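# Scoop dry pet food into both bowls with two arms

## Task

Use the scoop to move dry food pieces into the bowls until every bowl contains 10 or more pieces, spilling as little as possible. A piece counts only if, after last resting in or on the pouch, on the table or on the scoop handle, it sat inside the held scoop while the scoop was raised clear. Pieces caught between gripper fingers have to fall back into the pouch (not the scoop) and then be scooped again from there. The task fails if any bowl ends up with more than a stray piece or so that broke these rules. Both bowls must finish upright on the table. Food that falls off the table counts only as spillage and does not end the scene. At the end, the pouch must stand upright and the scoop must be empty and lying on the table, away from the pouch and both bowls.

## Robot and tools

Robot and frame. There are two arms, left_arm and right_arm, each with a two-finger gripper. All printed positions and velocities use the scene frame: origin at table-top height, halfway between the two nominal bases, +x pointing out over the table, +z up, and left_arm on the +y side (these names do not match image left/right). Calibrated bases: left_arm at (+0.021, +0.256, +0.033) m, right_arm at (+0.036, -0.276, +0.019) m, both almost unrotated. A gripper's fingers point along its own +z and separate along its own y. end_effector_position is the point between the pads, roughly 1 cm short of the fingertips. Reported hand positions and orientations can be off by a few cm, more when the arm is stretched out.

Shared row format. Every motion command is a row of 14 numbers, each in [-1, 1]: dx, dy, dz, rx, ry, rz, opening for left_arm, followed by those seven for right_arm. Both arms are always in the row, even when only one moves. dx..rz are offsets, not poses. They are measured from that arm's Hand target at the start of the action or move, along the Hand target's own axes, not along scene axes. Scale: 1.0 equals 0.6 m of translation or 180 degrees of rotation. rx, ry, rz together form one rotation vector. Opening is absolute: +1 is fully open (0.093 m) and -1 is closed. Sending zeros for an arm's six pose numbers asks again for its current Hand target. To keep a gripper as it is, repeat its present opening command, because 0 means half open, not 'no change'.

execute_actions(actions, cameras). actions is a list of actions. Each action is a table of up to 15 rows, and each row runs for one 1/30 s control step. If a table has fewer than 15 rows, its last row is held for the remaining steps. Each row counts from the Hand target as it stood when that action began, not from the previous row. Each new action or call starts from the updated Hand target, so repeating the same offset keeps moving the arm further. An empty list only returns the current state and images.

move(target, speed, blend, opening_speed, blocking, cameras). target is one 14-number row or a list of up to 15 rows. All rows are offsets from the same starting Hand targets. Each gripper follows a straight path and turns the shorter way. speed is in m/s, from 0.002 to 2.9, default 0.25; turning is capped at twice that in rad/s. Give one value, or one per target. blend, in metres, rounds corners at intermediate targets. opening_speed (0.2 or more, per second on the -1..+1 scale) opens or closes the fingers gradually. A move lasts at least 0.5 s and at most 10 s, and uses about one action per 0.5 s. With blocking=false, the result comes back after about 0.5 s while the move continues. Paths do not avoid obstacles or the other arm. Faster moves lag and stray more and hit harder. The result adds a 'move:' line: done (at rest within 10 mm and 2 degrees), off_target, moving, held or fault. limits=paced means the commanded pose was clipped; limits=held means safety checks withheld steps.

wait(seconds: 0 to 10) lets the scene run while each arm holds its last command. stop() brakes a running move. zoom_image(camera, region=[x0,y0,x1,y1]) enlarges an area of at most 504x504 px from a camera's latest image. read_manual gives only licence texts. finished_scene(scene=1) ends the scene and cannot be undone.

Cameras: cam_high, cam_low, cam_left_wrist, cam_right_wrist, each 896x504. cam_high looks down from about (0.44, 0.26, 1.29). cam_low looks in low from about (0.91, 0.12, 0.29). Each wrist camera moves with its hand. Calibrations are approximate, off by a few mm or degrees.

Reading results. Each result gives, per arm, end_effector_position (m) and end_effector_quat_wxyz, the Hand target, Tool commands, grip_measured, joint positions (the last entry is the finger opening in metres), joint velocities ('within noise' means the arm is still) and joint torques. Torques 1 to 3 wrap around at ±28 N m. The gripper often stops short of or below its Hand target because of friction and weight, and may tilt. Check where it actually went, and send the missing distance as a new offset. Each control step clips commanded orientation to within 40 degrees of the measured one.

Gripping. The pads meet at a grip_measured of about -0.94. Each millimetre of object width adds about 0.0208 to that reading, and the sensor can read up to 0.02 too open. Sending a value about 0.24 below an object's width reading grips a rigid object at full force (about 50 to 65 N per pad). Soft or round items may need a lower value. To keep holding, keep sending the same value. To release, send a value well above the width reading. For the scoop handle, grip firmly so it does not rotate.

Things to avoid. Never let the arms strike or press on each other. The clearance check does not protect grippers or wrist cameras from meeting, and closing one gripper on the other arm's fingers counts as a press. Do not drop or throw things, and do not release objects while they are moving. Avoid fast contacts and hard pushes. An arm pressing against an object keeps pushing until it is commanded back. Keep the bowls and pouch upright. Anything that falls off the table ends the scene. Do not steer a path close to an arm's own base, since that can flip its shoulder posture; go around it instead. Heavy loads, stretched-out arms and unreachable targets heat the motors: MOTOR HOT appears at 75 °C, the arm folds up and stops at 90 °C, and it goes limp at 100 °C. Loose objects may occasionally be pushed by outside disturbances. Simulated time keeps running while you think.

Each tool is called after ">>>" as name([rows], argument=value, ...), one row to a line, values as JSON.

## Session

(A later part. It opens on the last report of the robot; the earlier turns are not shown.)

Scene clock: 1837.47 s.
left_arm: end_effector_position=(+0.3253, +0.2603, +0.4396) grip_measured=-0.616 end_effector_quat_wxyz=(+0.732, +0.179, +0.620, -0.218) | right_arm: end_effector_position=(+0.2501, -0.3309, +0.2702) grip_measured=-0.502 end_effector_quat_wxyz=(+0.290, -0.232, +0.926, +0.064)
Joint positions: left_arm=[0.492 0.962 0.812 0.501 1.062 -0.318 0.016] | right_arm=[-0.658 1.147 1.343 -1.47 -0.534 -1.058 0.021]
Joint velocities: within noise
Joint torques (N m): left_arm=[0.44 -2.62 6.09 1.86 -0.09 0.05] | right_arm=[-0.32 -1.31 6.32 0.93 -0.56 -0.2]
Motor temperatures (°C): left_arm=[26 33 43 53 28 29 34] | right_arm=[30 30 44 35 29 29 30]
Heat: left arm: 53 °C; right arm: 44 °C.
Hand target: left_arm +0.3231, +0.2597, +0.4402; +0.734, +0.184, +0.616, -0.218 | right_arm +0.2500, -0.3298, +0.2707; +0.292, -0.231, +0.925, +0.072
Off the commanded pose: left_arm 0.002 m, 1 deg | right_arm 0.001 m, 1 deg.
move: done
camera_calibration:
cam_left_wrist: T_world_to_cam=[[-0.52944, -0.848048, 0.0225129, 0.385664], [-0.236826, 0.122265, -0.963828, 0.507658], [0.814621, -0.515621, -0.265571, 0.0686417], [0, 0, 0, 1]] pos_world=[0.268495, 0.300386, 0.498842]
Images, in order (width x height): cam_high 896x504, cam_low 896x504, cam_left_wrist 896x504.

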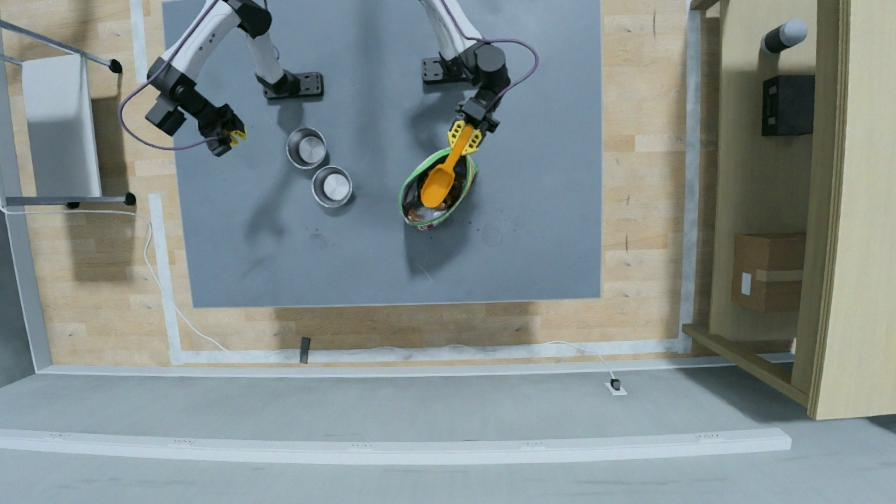

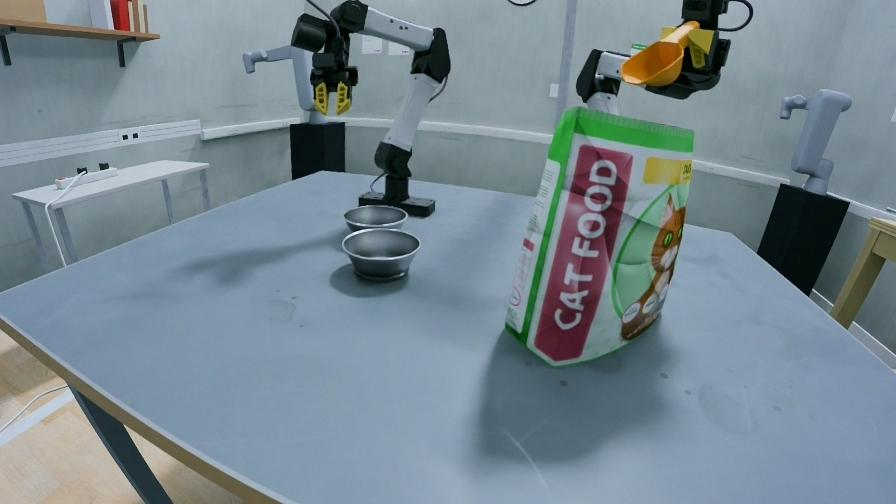

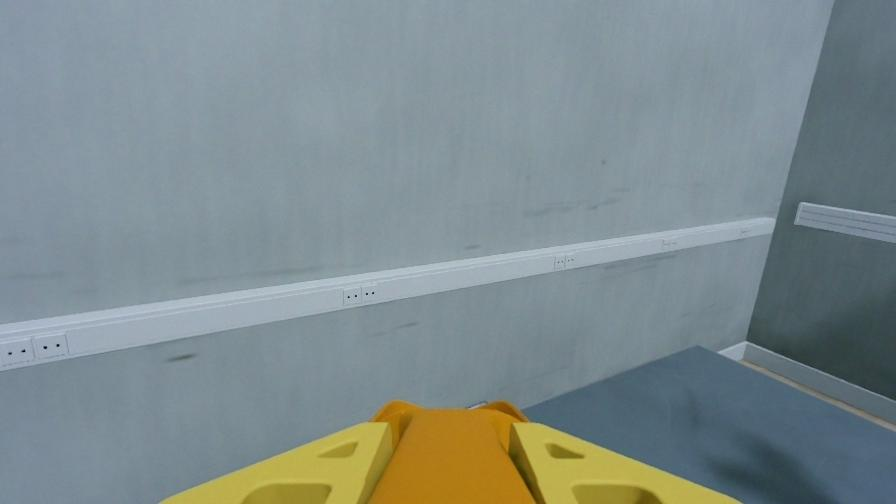

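>>> move([
  [-0.082,0,0.0144,0,0,0,-0.97,0,0,0,0,0,0,-0.5],
  [-0.0373,-0.3075,0.2712,0,0,0,-0.97,0,0,0,0,0,0,-0.5],
  [0.4553,-0.3038,0.283,0,0.1111,0,-0.97,0,0,0,0,0,0,-0.5],
], speed=0.3, blend=[0.02,0.04,0], cameras=["cam_high","cam_low","cam_left_wrist"])

>>> zoom_image(camera="cam_low", region=[330, 100, 580, 300])

Scene clock: 1866.10 s.
left_arm: end_effector_position=(+0.3992, -0.0121, +0.1929) grip_measured=-0.616 end_effector_quat_wxyz=(+0.603, +0.227, +0.742, -0.184) | right_arm: end_effector_position=(+0.2501, -0.3309, +0.2702) grip_measured=-0.502 end_effector_quat_wxyz=(+0.290, -0.232, +0.926, +0.064)
Joint positions: left_arm=[-0.655 1.641 0.672 0.762 -0.037 -0.007 0.016] | right_arm=[-0.658 1.147 1.343 -1.47 -0.534 -1.058 0.021]
Joint velocities: within noise
Joint torques (N m): left_arm=[0.47 -7.71 6.12 2.55 -0.13 0.11] | right_arm=[-0.32 -1.35 6.31 0.92 -0.56 -0.19]
Motor temperatures (°C): left_arm=[26 32 45 55 28 29 34] | right_arm=[30 30 44 35 29 29 30]
Heat: left arm: 55 °C; right arm: 44 °C.
Hand target: left_arm +0.4031, -0.0101, +0.2003; +0.616, +0.219, +0.735, -0.183 | right_arm +0.2500, -0.3298, +0.2707; +0.292, -0.231, +0.925, +0.072
Off the commanded pose: left_arm 0.009 m, 2 deg | right_arm 0.001 m, 1 deg.
move: done
camera_calibration:
cam_left_wrist: T_world_to_cam=[[-0.543706, -0.839253, 0.00623935, 0.20824], [-0.505535, 0.321556, -0.800647, 0.398926], [0.669939, -0.438471, -0.599104, -0.0744399], [0, 0, 0, 1]] pos_world=[0.364763, 0.013849, 0.273503]
Images, in order (width x height): cam_high 896x504, cam_low 896x504, cam_left_wrist 896x504.

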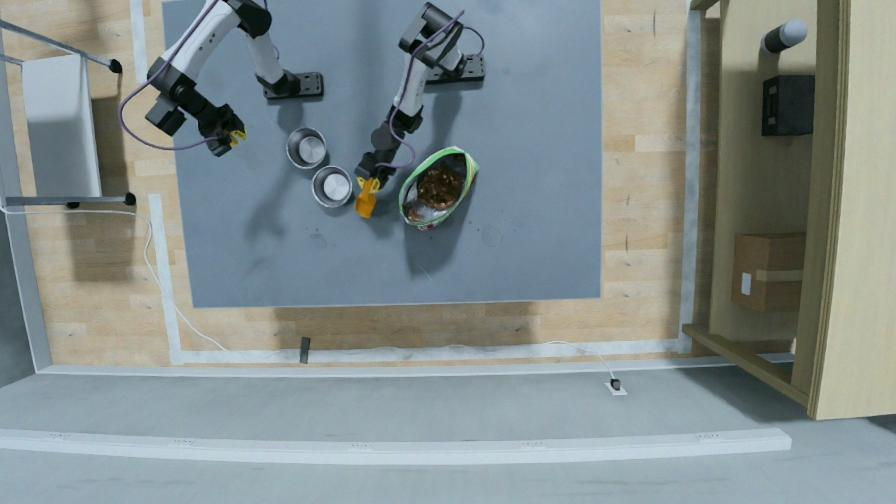

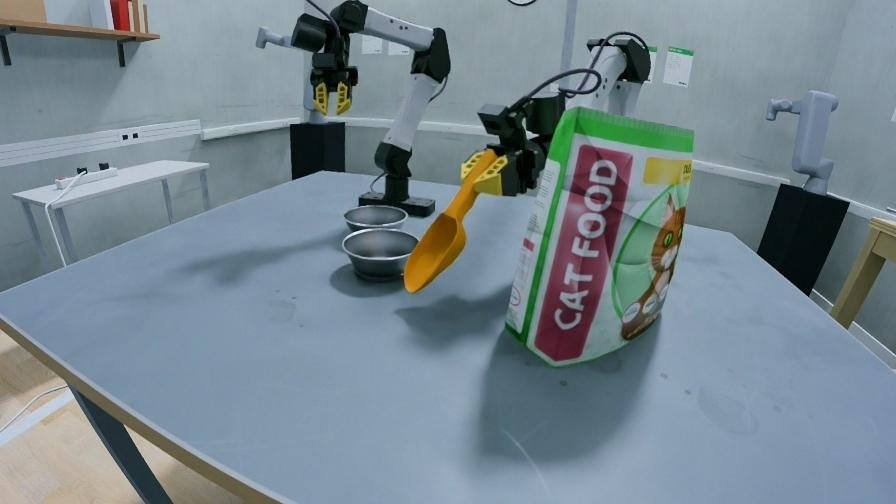

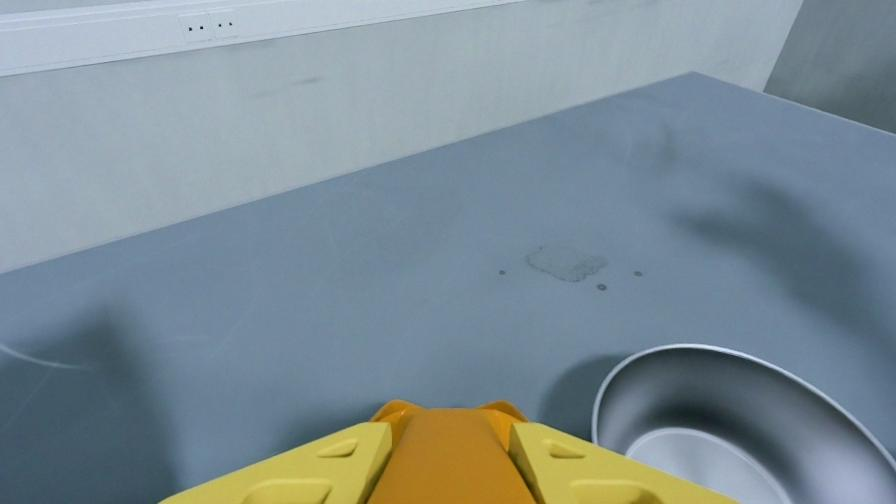

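Scaled by 2.016 from the camera's 896x504 image, which has a finer 1280x720 frame.

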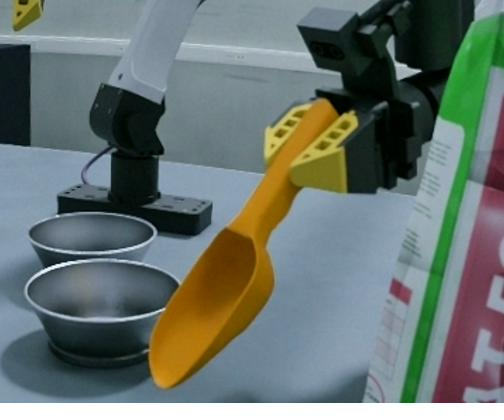

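>>> move([
  [0.0755,0,0.0135,0,0,0,-0.8,0,0,0,0,0,0,-0.5],
  [0.1366,0,-0.0347,0,0,0,-0.8,0,0,0,0,0,0,-0.5],
  [0.2095,0,-0.064,0,0,0,-0.8,0,0,0,0,0,0,-0.5],
  [0.2643,0,-0.078,0,0,0,-0.8,0,0,0,0,0,0,-0.5],
], speed=0.08, blend=[0.01,0.01,0.01,0], cameras=["cam_high","cam_low","cam_left_wrist"])

>>> zoom_image(camera="cam_low", region=[330, 150, 580, 350])

Scene clock: 1884.90 s.
left_arm: end_effector_position=(+0.3467, +0.0251, +0.0701) grip_measured=-0.616 end_effector_quat_wxyz=(+0.603, +0.227, +0.743, -0.183) | right_arm: end_effector_position=(+0.2501, -0.3309, +0.2702) grip_measured=-0.502 end_effector_quat_wxyz=(+0.290, -0.232, +0.926, +0.064)
Joint positions: left_arm=[-0.659 2.12 0.328 1.584 -0.042 -0.007 0.016] | right_arm=[-0.658 1.147 1.343 -1.47 -0.534 -1.058 0.021]
Joint velocities: within noise
Joint torques (N m): left_arm=[-0.34 -5.12 0.98 2.16 -0.22 0.04] | right_arm=[-0.28 -1.33 6.32 0.92 -0.56 -0.19]
Motor temperatures (°C): left_arm=[26 34 45 55 28 29 34] | right_arm=[30 30 44 35 29 29 30]
Heat: left arm: 55 °C; right arm: 44 °C.
Hand target: left_arm +0.3413, +0.0303, +0.0522; +0.616, +0.219, +0.735, -0.183 | right_arm +0.2500, -0.3298, +0.2707; +0.292, -0.231, +0.925, +0.072
Off the commanded pose: left_arm 0.019 m, 2 deg | right_arm 0.001 m, 1 deg.
joint read past its limit (left arm) — joint 4 (wrist pitch), upper limit.
joint sent to its limit (left arm) — joint 4 (wrist pitch), upper limit. The joint targets are off in orientation, not in position.
move: off_target (left_arm)
camera_calibration:
cam_left_wrist: T_world_to_cam=[[-0.542813, -0.839838, 0.00504411, 0.211498], [-0.506306, 0.322437, -0.799805, 0.262291], [0.670081, -0.436699, -0.600238, -0.0966407], [0, 0, 0, 1]] pos_world=[0.31236, 0.0508489, 0.150707]
Images, in order (width x height): cam_high 896x504, cam_low 896x504, cam_left_wrist 896x504.

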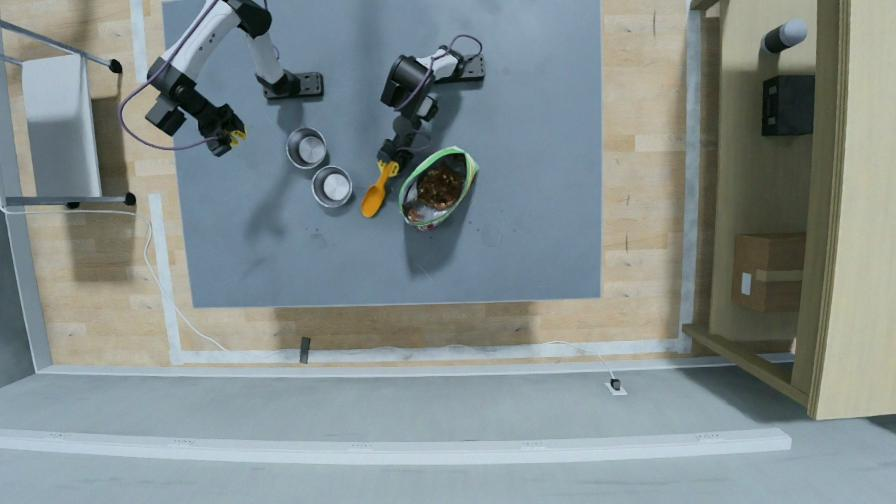

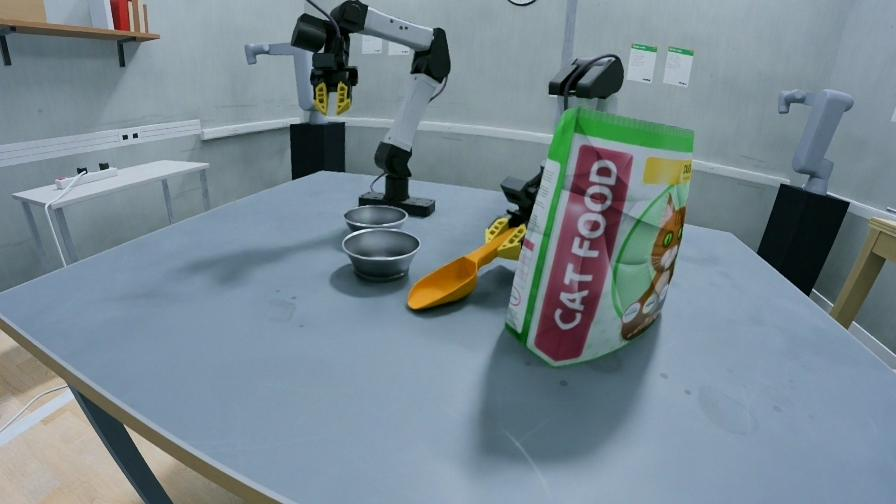

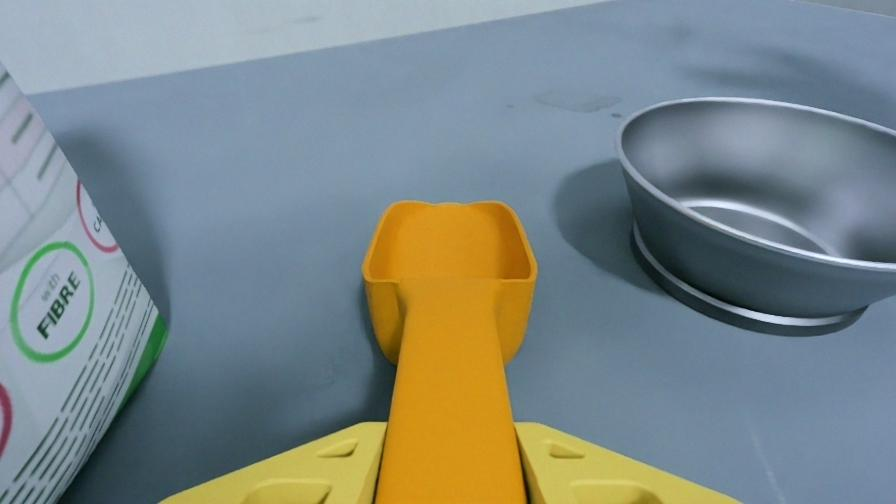

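Scaled by 2.016 from the camera's 896x504 image, which has a finer 1280x720 frame.

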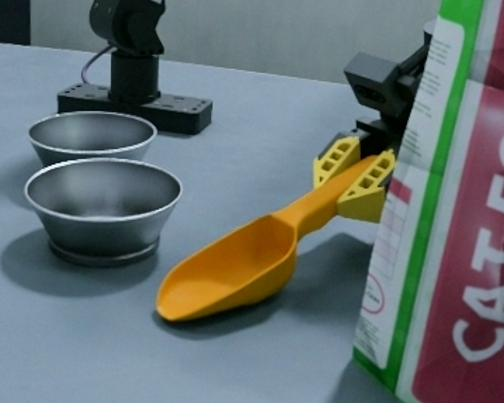

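>>> move(target=[-0.0252,0,0.008,0,0.1,0,-0.8,0,0,0,0,0,0,-0.5], speed=0.15, cameras=["cam_low","cam_left_wrist"])

>>> zoom_image(camera="cam_low", region=[330, 150, 580, 350])

Scene clock: 1894.97 s.
left_arm: end_effector_position=(+0.3537, +0.0200, +0.0913) grip_measured=-0.616 end_effector_quat_wxyz=(+0.540, +0.239, +0.790, -0.164) | right_arm: end_effector_position=(+0.2501, -0.3309, +0.2702) grip_measured=-0.502 end_effector_quat_wxyz=(+0.290, -0.232, +0.926, +0.064)
Joint positions: left_arm=[-0.659 1.767 0.412 0.983 -0.042 -0.017 0.016] | right_arm=[-0.658 1.147 1.343 -1.47 -0.534 -1.058 0.021]
Joint velocities: within noise
Joint torques (N m): left_arm=[0.09 -7.27 4.57 1.08 -0.12 0.04] | right_arm=[-0.32 -1.32 6.32 0.92 -0.56 -0.2]
Motor temperatures (°C): left_arm=[26 34 44 55 28 29 34] | right_arm=[30 30 44 35 29 29 30]
Heat: left arm: 55 °C; right arm: 44 °C.
Hand target: left_arm +0.3474, +0.0263, +0.0663; +0.493, +0.245, +0.822, -0.147 | right_arm +0.2500, -0.3298, +0.2707; +0.292, -0.231, +0.925, +0.072
Off the commanded pose: left_arm 0.027 m, 7 deg | right_arm 0.001 m, 1 deg.
move: off_target (left_arm)
camera_calibration:
cam_left_wrist: T_world_to_cam=[[-0.539772, -0.841799, 0.00442065, 0.209913], [-0.610467, 0.387813, -0.690602, 0.310016], [0.579634, -0.375466, -0.723222, -0.0488431], [0, 0, 0, 1]] pos_world=[0.330871, 0.0381372, 0.177845]
Images, in order (width x height): cam_low 896x504, cam_left_wrist 896x504.

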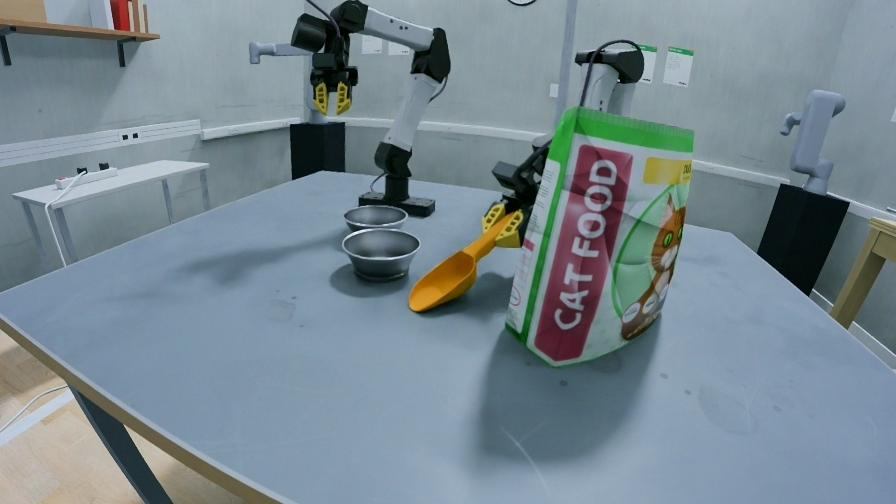

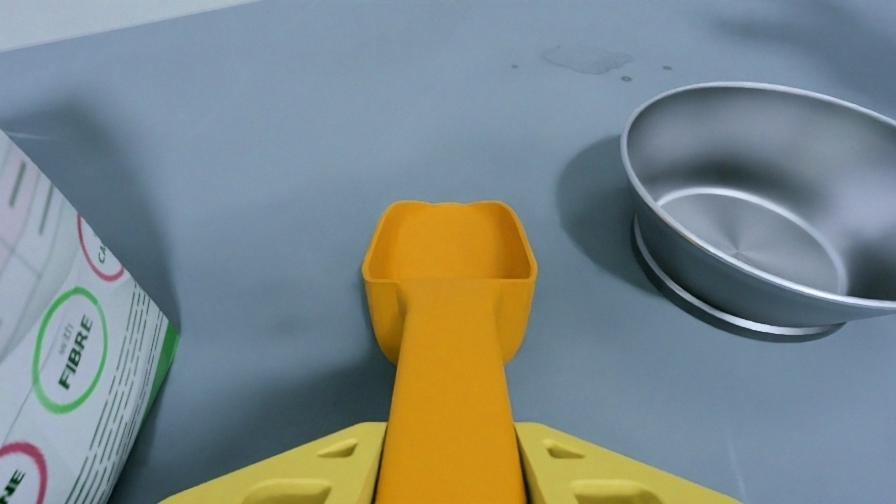

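Scaled by 2.016 from the camera's 896x504 image, which has a finer 1280x720 frame.

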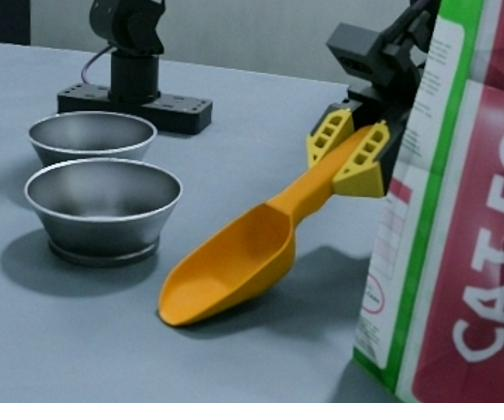

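>>> move([
  [0,0,0,0,0,0,-0.66,0,0,0,0,0,0,-0.5],
  [0,0,0,0,0,0,-0.97,0,0,0,0,0,0,-0.5],
], speed=0.15, opening_speed=0.5, cameras=["cam_low","cam_left_wrist"])

>>> zoom_image(camera="cam_low", region=[330, 150, 580, 350])

Scene clock: 1904.57 s.
left_arm: end_effector_position=(+0.3537, +0.0200, +0.0914) grip_measured=-0.616 end_effector_quat_wxyz=(+0.540, +0.239, +0.790, -0.164) | right_arm: end_effector_position=(+0.2501, -0.3309, +0.2702) grip_measured=-0.502 end_effector_quat_wxyz=(+0.290, -0.232, +0.926, +0.064)
Joint positions: left_arm=[-0.659 1.766 0.412 0.981 -0.042 -0.017 0.016] | right_arm=[-0.658 1.147 1.343 -1.47 -0.534 -1.058 0.021]
Joint velocities: within noise
Joint torques (N m): left_arm=[0.06 -7.21 4.64 1.08 -0.12 0.04] | right_arm=[-0.28 -1.32 6.3 0.92 -0.55 -0.2]
Motor temperatures (°C): left_arm=[26 34 43 52 28 29 34] | right_arm=[30 30 44 35 29 29 30]
Heat: left arm: 52 °C; right arm: 44 °C.
Hand target: left_arm +0.3474, +0.0263, +0.0664; +0.493, +0.245, +0.822, -0.147 | right_arm +0.2500, -0.3298, +0.2707; +0.292, -0.231, +0.925, +0.072
Off the commanded pose: left_arm 0.027 m, 7 deg | right_arm 0.001 m, 1 deg.
move: off_target (left_arm); target 2's new opening was sent with left_arm's hand 0.027 m and 7 deg from that target
camera_calibration:
cam_left_wrist: T_world_to_cam=[[-0.539722, -0.841832, 0.00439359, 0.209901], [-0.610677, 0.387919, -0.690357, 0.310107], [0.57946, -0.375284, -0.723455, -0.0486784], [0, 0, 0, 1]] pos_world=[0.330871, 0.0381371, 0.177946]
Images, in order (width x height): cam_low 896x504, cam_left_wrist 896x504.

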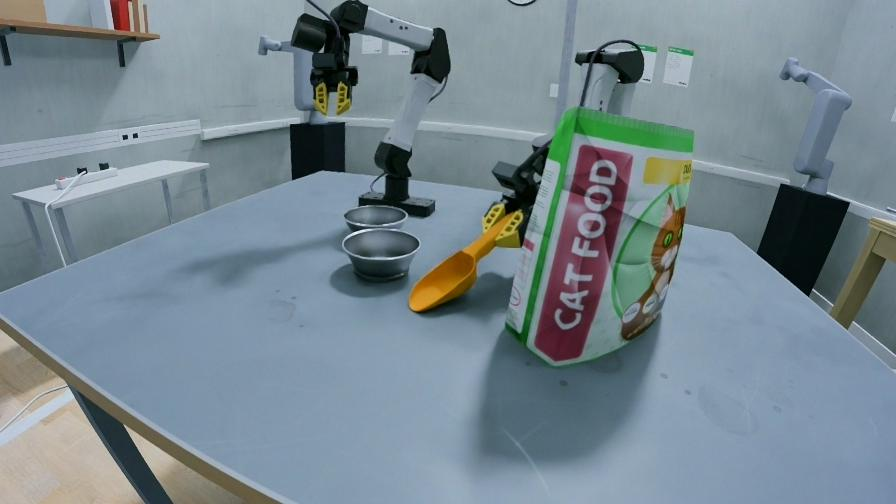

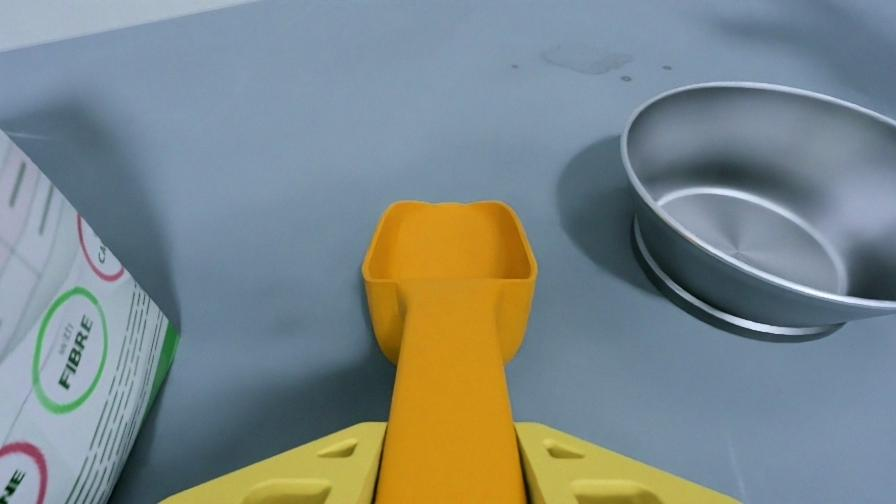

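Scaled by 2.016 from the camera's 896x504 image, which has a finer 1280x720 frame.

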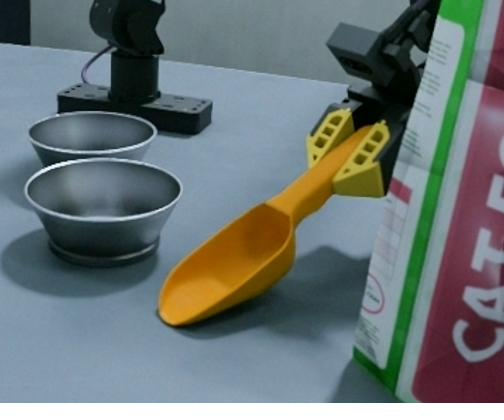

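>>> move([
  [-0.2206,0,-0.1179,0,0,0,-0.97,0,0,0,0,0,0,-0.5],
  [-0.489,0.0037,-0.3712,-0.0299,-0.0167,-0.015,-0.97,0,0,0,0,0,0,-0.5],
  [-0.3943,0.2745,-0.5487,-0.0299,-0.0167,-0.015,-0.97,0,0,0,0,0,0,-0.5],
], speed=0.3, blend=[0.04,0.04,0], cameras=["cam_high","cam_low","cam_left_wrist"])

>>> zoom_image(camera="cam_high", region=[370, 110, 510, 240])

Scene clock: 1940.93 s.
left_arm: end_effector_position=(+0.2878, +0.2636, +0.4214) grip_measured=-0.616 end_effector_quat_wxyz=(+0.513, +0.189, +0.828, -0.127) | right_arm: end_effector_position=(+0.2501, -0.3309, +0.2702) grip_measured=-0.502 end_effector_quat_wxyz=(+0.290, -0.232, +0.926, +0.064)
Joint positions: left_arm=[0.494 1.113 1.566 -1.182 0.846 0.571 0.016] | right_arm=[-0.658 1.147 1.343 -1.47 -0.534 -1.058 0.021]
Joint velocities: within noise
Joint torques (N m): left_arm=[0.32 -1.83 7.61 1.66 0.49 0.18] | right_arm=[-0.29 -1.32 6.31 0.92 -0.56 -0.19]
Motor temperatures (°C): left_arm=[26 34 42 50 28 29 34] | right_arm=[30 29 44 34 29 29 30]
Heat: left arm: 50 °C; right arm: 44 °C.
Hand target: left_arm +0.2874, +0.2620, +0.4300; +0.522, +0.198, +0.820, -0.126 | right_arm +0.2500, -0.3298, +0.2707; +0.292, -0.231, +0.925, +0.072
Off the commanded pose: left_arm 0.009 m, 2 deg | right_arm 0.001 m, 1 deg.
move: done
camera_calibration:
cam_left_wrist: T_world_to_cam=[[-0.426718, -0.904193, 0.0186443, 0.355833], [-0.709929, 0.322125, -0.626287, 0.422136], [0.560279, -0.280484, -0.779369, 0.323843], [0, 0, 0, 1]] pos_world=[0.270084, 0.276594, 0.510138]
Images, in order (width x height): cam_high 896x504, cam_low 896x504, cam_left_wrist 896x504.

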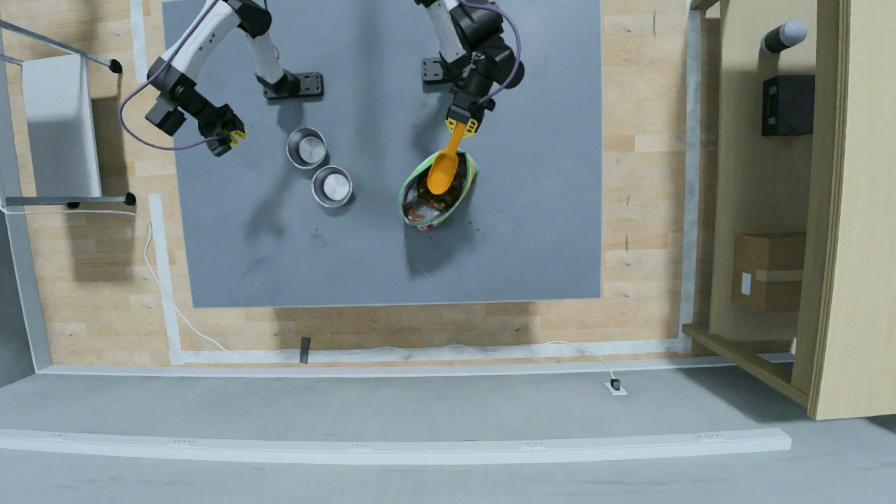

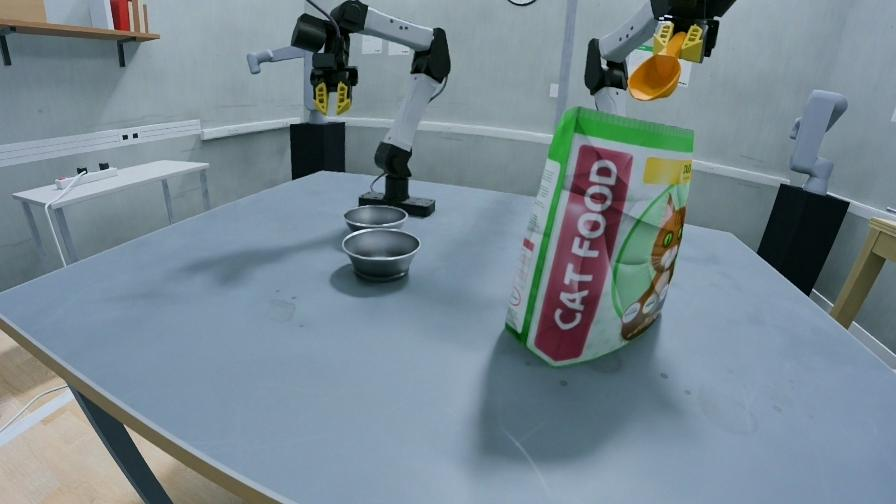

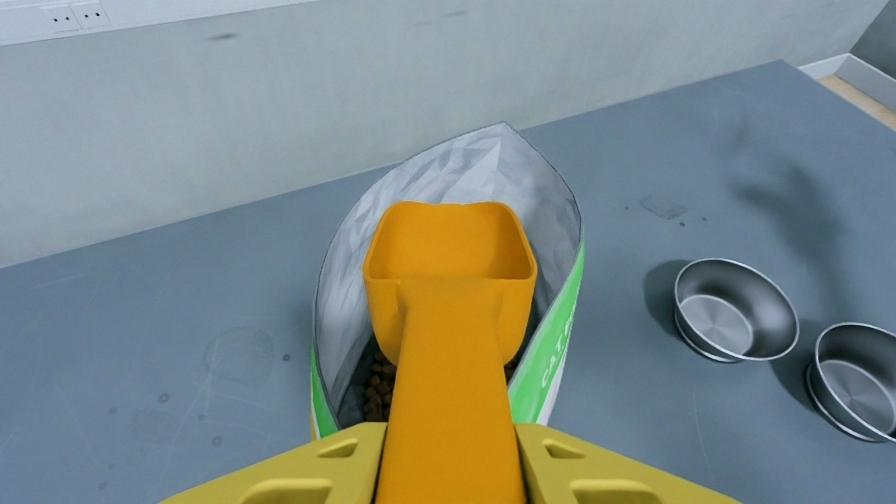

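Scaled by 3.600 from the camera's 896x504 image, which has a finer 1280x720 frame.

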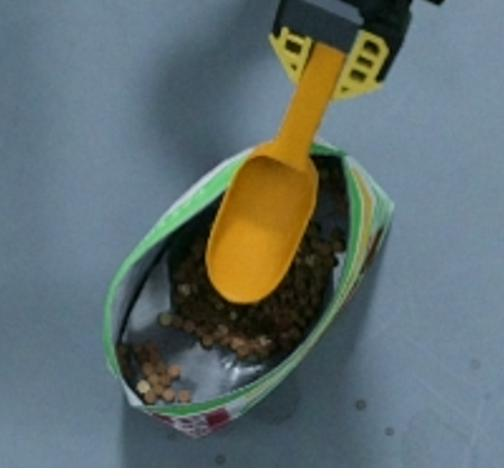

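>>> move([
  [0.088,0.0233,0.0872,0.0279,0.0944,0.0185,-0.97,0,0,0,0,0,0,-0.5],
  [0.1493,0.0198,0.1528,0.0257,0.172,0.022,-0.97,0,0,0,0,0,0,-0.5],
  [0.1955,0.0187,0.1917,0.0242,0.2163,0.0238,-0.97,0,0,0,0,0,0,-0.5],
], speed=[0.15,0.12,0.08], blend=[0.02,0.01,0], cameras=["cam_high","cam_low","cam_left_wrist"])

>>> zoom_image(camera="cam_high", region=[390, 140, 480, 240])

Scene clock: 1958.70 s.
left_arm: end_effector_position=(+0.3495, +0.2440, +0.2879) grip_measured=-0.616 end_effector_quat_wxyz=(+0.251, +0.288, +0.922, -0.064) | right_arm: end_effector_position=(+0.2501, -0.3309, +0.2702) grip_measured=-0.502 end_effector_quat_wxyz=(+0.290, -0.232, +0.926, +0.064)
Joint positions: left_arm=[0.099 1.47 1.601 -1.277 0.318 0.66 0.016] | right_arm=[-0.658 1.147 1.343 -1.47 -0.534 -1.058 0.021]
Joint velocities: within noise
Joint torques (N m): left_arm=[-0.23 -4.86 5.45 0.77 -0.16 0.01] | right_arm=[-0.31 -1.33 6.31 0.91 -0.56 -0.2]
Motor temperatures (°C): left_arm=[26 33 43 50 28 29 34] | right_arm=[30 29 44 34 29 29 30]
Heat: left arm: 50 °C; right arm: 44 °C.
Hand target: left_arm +0.3411, +0.2473, +0.2751; +0.215, +0.278, +0.934, -0.064 | right_arm +0.2500, -0.3298, +0.2707; +0.292, -0.231, +0.925, +0.072
Off the commanded pose: left_arm 0.016 m, 4 deg | right_arm 0.001 m, 1 deg.
move: off_target (left_arm)
camera_calibration:
cam_left_wrist: T_world_to_cam=[[-0.547842, -0.835835, -0.0353508, 0.408181], [-0.831407, 0.548659, -0.0879538, 0.220796], [0.0929104, -0.0187939, -0.995497, 0.341445], [0, 0, 0, 1]] pos_world=[0.375466, 0.226446, 0.373757]
Images, in order (width x height): cam_high 896x504, cam_low 896x504, cam_left_wrist 896x504.

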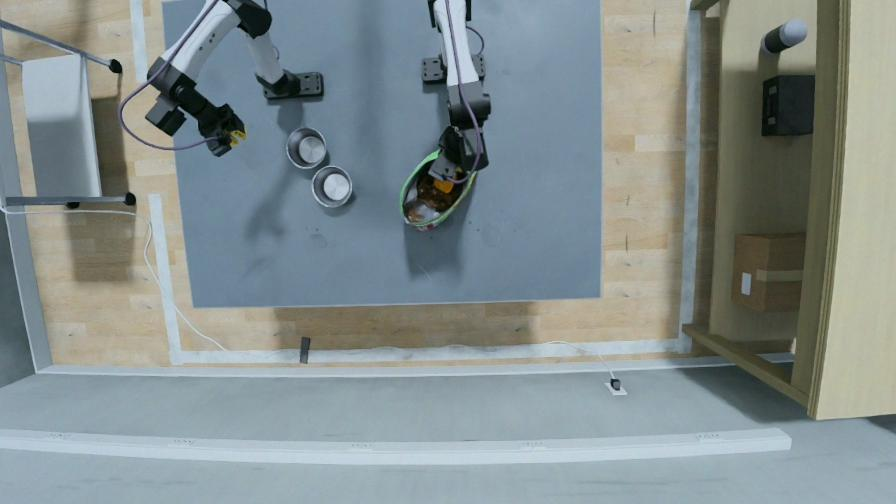

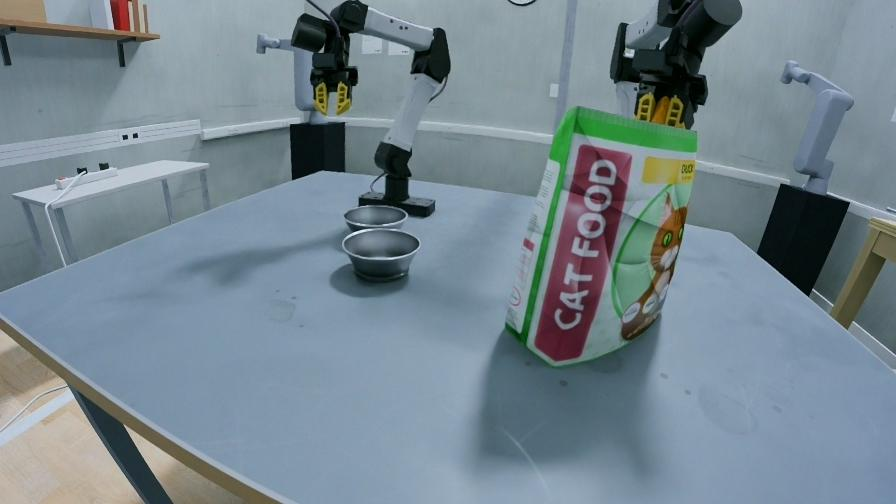

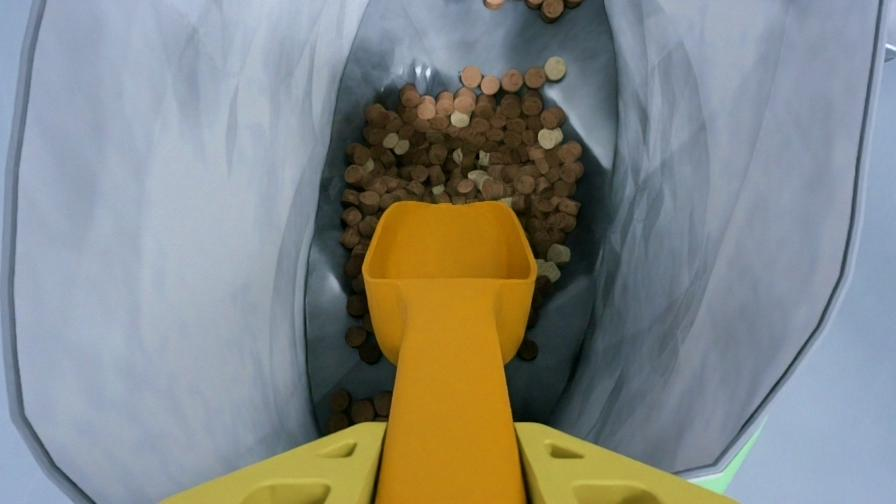

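Scaled by 5.040 from the camera's 896x504 image, which has a finer 1280x720 frame.

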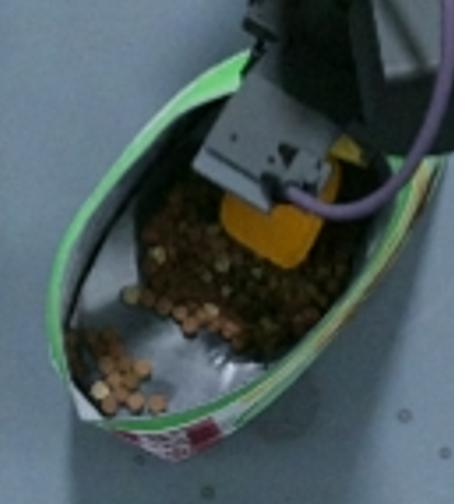

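>>> move(target=[0.0146,0,0.03,0,0,0,-0.97,0,0,0,0,0,0,-0.5], speed=0.08, cameras=["cam_left_wrist"])

Scene clock: 1966.63 s.
left_arm: end_effector_position=(+0.3566, +0.2430, +0.2711) grip_measured=-0.616 end_effector_quat_wxyz=(+0.257, +0.289, +0.920, -0.063) | right_arm: end_effector_position=(+0.2501, -0.3309, +0.2702) grip_measured=-0.502 end_effector_quat_wxyz=(+0.290, -0.232, +0.926, +0.064)
Joint positions: left_arm=[0.094 1.463 1.518 -1.189 0.321 0.658 0.016] | right_arm=[-0.658 1.147 1.343 -1.47 -0.534 -1.058 0.021]
Joint velocities: within noise
Joint torques (N m): left_arm=[0.05 -6.27 4 0.71 -0.22 0.01] | right_arm=[-0.32 -1.33 6.32 0.92 -0.55 -0.18]
Motor temperatures (°C): left_arm=[26 33 43 48 28 29 34] | right_arm=[30 29 44 34 29 29 30]
Heat: left arm: 48 °C; right arm: 44 °C.
Hand target: left_arm +0.3411, +0.2472, +0.2551; +0.216, +0.278, +0.934, -0.064 | right_arm +0.2500, -0.3298, +0.2707; +0.292, -0.231, +0.925, +0.072
Off the commanded pose: left_arm 0.023 m, 5 deg | right_arm 0.001 m, 1 deg.
move: off_target (left_arm)
camera_calibration:
cam_left_wrist: T_world_to_cam=[[-0.550576, -0.833797, -0.0405956, 0.412532], [-0.828101, 0.551663, -0.0995853, 0.226955], [0.105429, -0.0212121, -0.994201, 0.319762], [0, 0, 0, 1]] pos_world=[0.38136, 0.225548, 0.357256]
Images, in order (width x height): cam_left_wrist 896x504.

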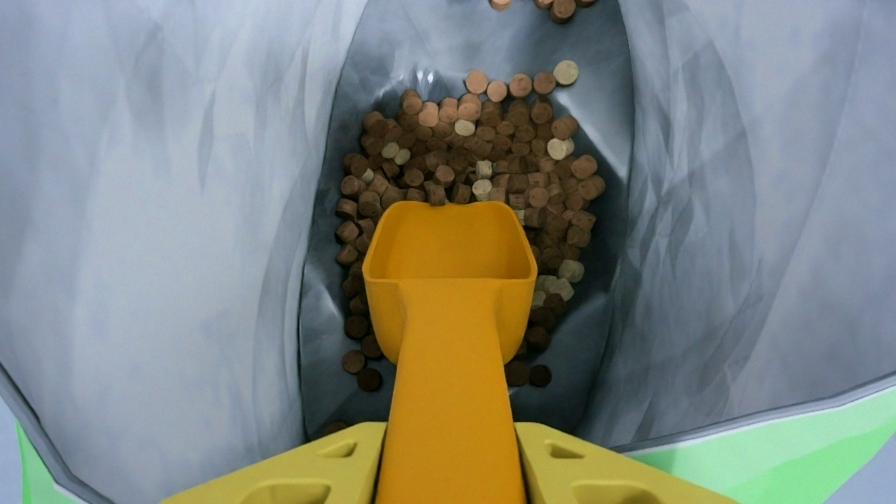

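>>> move([
  [-0.0577,0,0.015,0,-0.0444,0,-0.97,0,0,0,0,0,0,-0.5],
  [-0.0824,0,0.04,0,-0.0889,0,-0.97,0,0,0,0,0,0,-0.5],
], speed=0.08, blend=[0.005,0], cameras=["cam_high","cam_low","cam_left_wrist"])

>>> zoom_image(camera="cam_high", region=[390, 140, 480, 240])

Scene clock: 1983.53 s.
left_arm: end_effector_position=(+0.3789, +0.2239, +0.2641) grip_measured=-0.616 end_effector_quat_wxyz=(+0.338, +0.262, +0.900, -0.086) | right_arm: end_effector_position=(+0.2501, -0.3309, +0.2702) grip_measured=-0.502 end_effector_quat_wxyz=(+0.290, -0.232, +0.926, +0.064)
Joint positions: left_arm=[0.065 1.395 1.335 -0.899 0.392 0.531 0.016] | right_arm=[-0.658 1.147 1.343 -1.47 -0.534 -1.058 0.021]
Joint velocities: within noise
Joint torques (N m): left_arm=[-0.53 -4.07 4.38 2.01 0.53 0.04] | right_arm=[-0.29 -1.32 6.34 0.91 -0.56 -0.2]
Motor temperatures (°C): left_arm=[26 33 42 47 28 29 34] | right_arm=[30 29 44 34 29 29 30]
Heat: left arm: 47 °C; right arm: 44 °C.
Hand target: left_arm +0.3871, +0.2171, +0.2553; +0.343, +0.266, +0.895, -0.102 | right_arm +0.2500, -0.3298, +0.2707; +0.292, -0.231, +0.925, +0.072
Off the commanded pose: left_arm 0.014 m, 2 deg | right_arm 0.001 m, 1 deg.
move: off_target (left_arm)
camera_calibration:
cam_left_wrist: T_world_to_cam=[[-0.513694, -0.857574, -0.0261612, 0.396079], [-0.821616, 0.50048, -0.272885, 0.310098], [0.247113, -0.118685, -0.961691, 0.269586], [0, 0, 0, 1]] pos_world=[0.391627, 0.216465, 0.354241]
Images, in order (width x height): cam_high 896x504, cam_low 896x504, cam_left_wrist 896x504.

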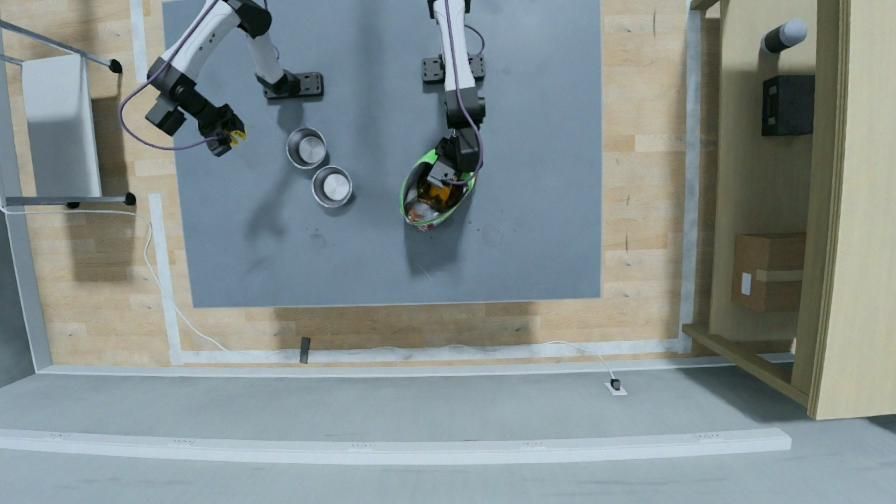

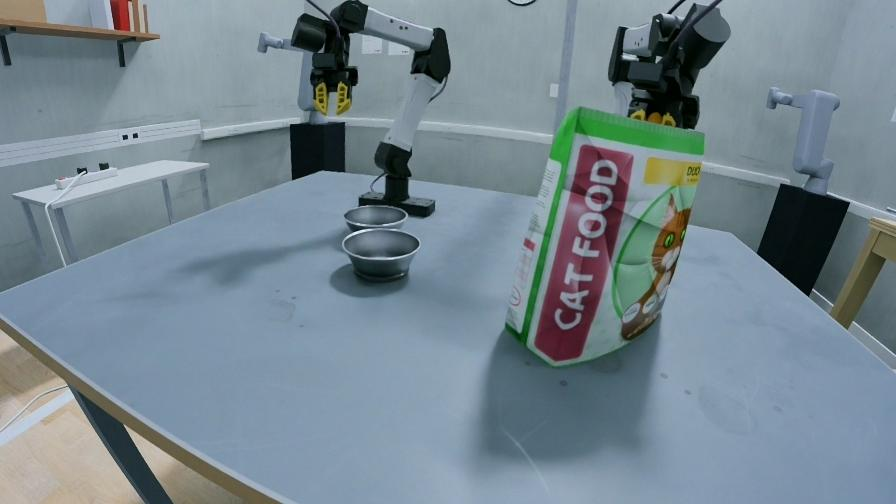

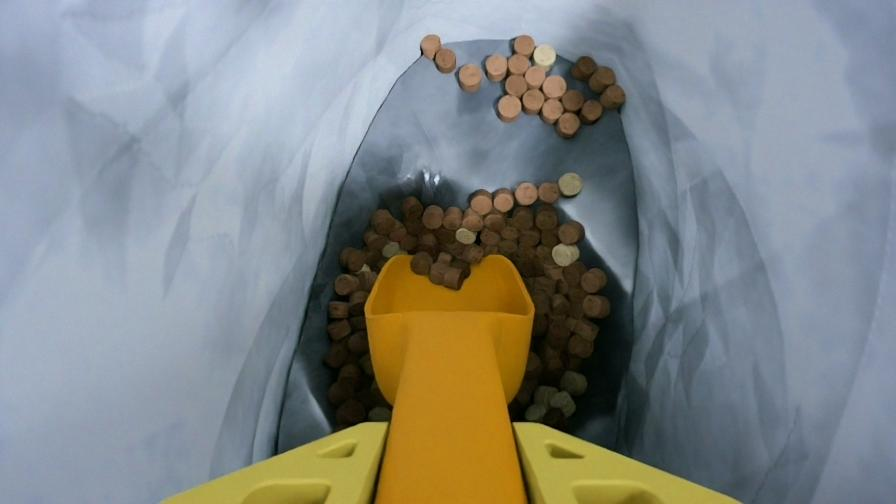

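Scaled by 5.040 from the camera's 896x504 image, which has a finer 1280x720 frame.

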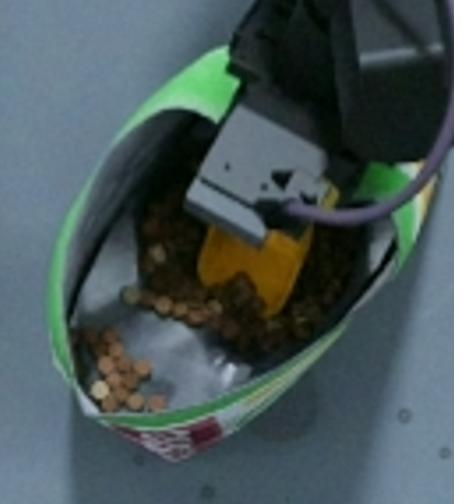

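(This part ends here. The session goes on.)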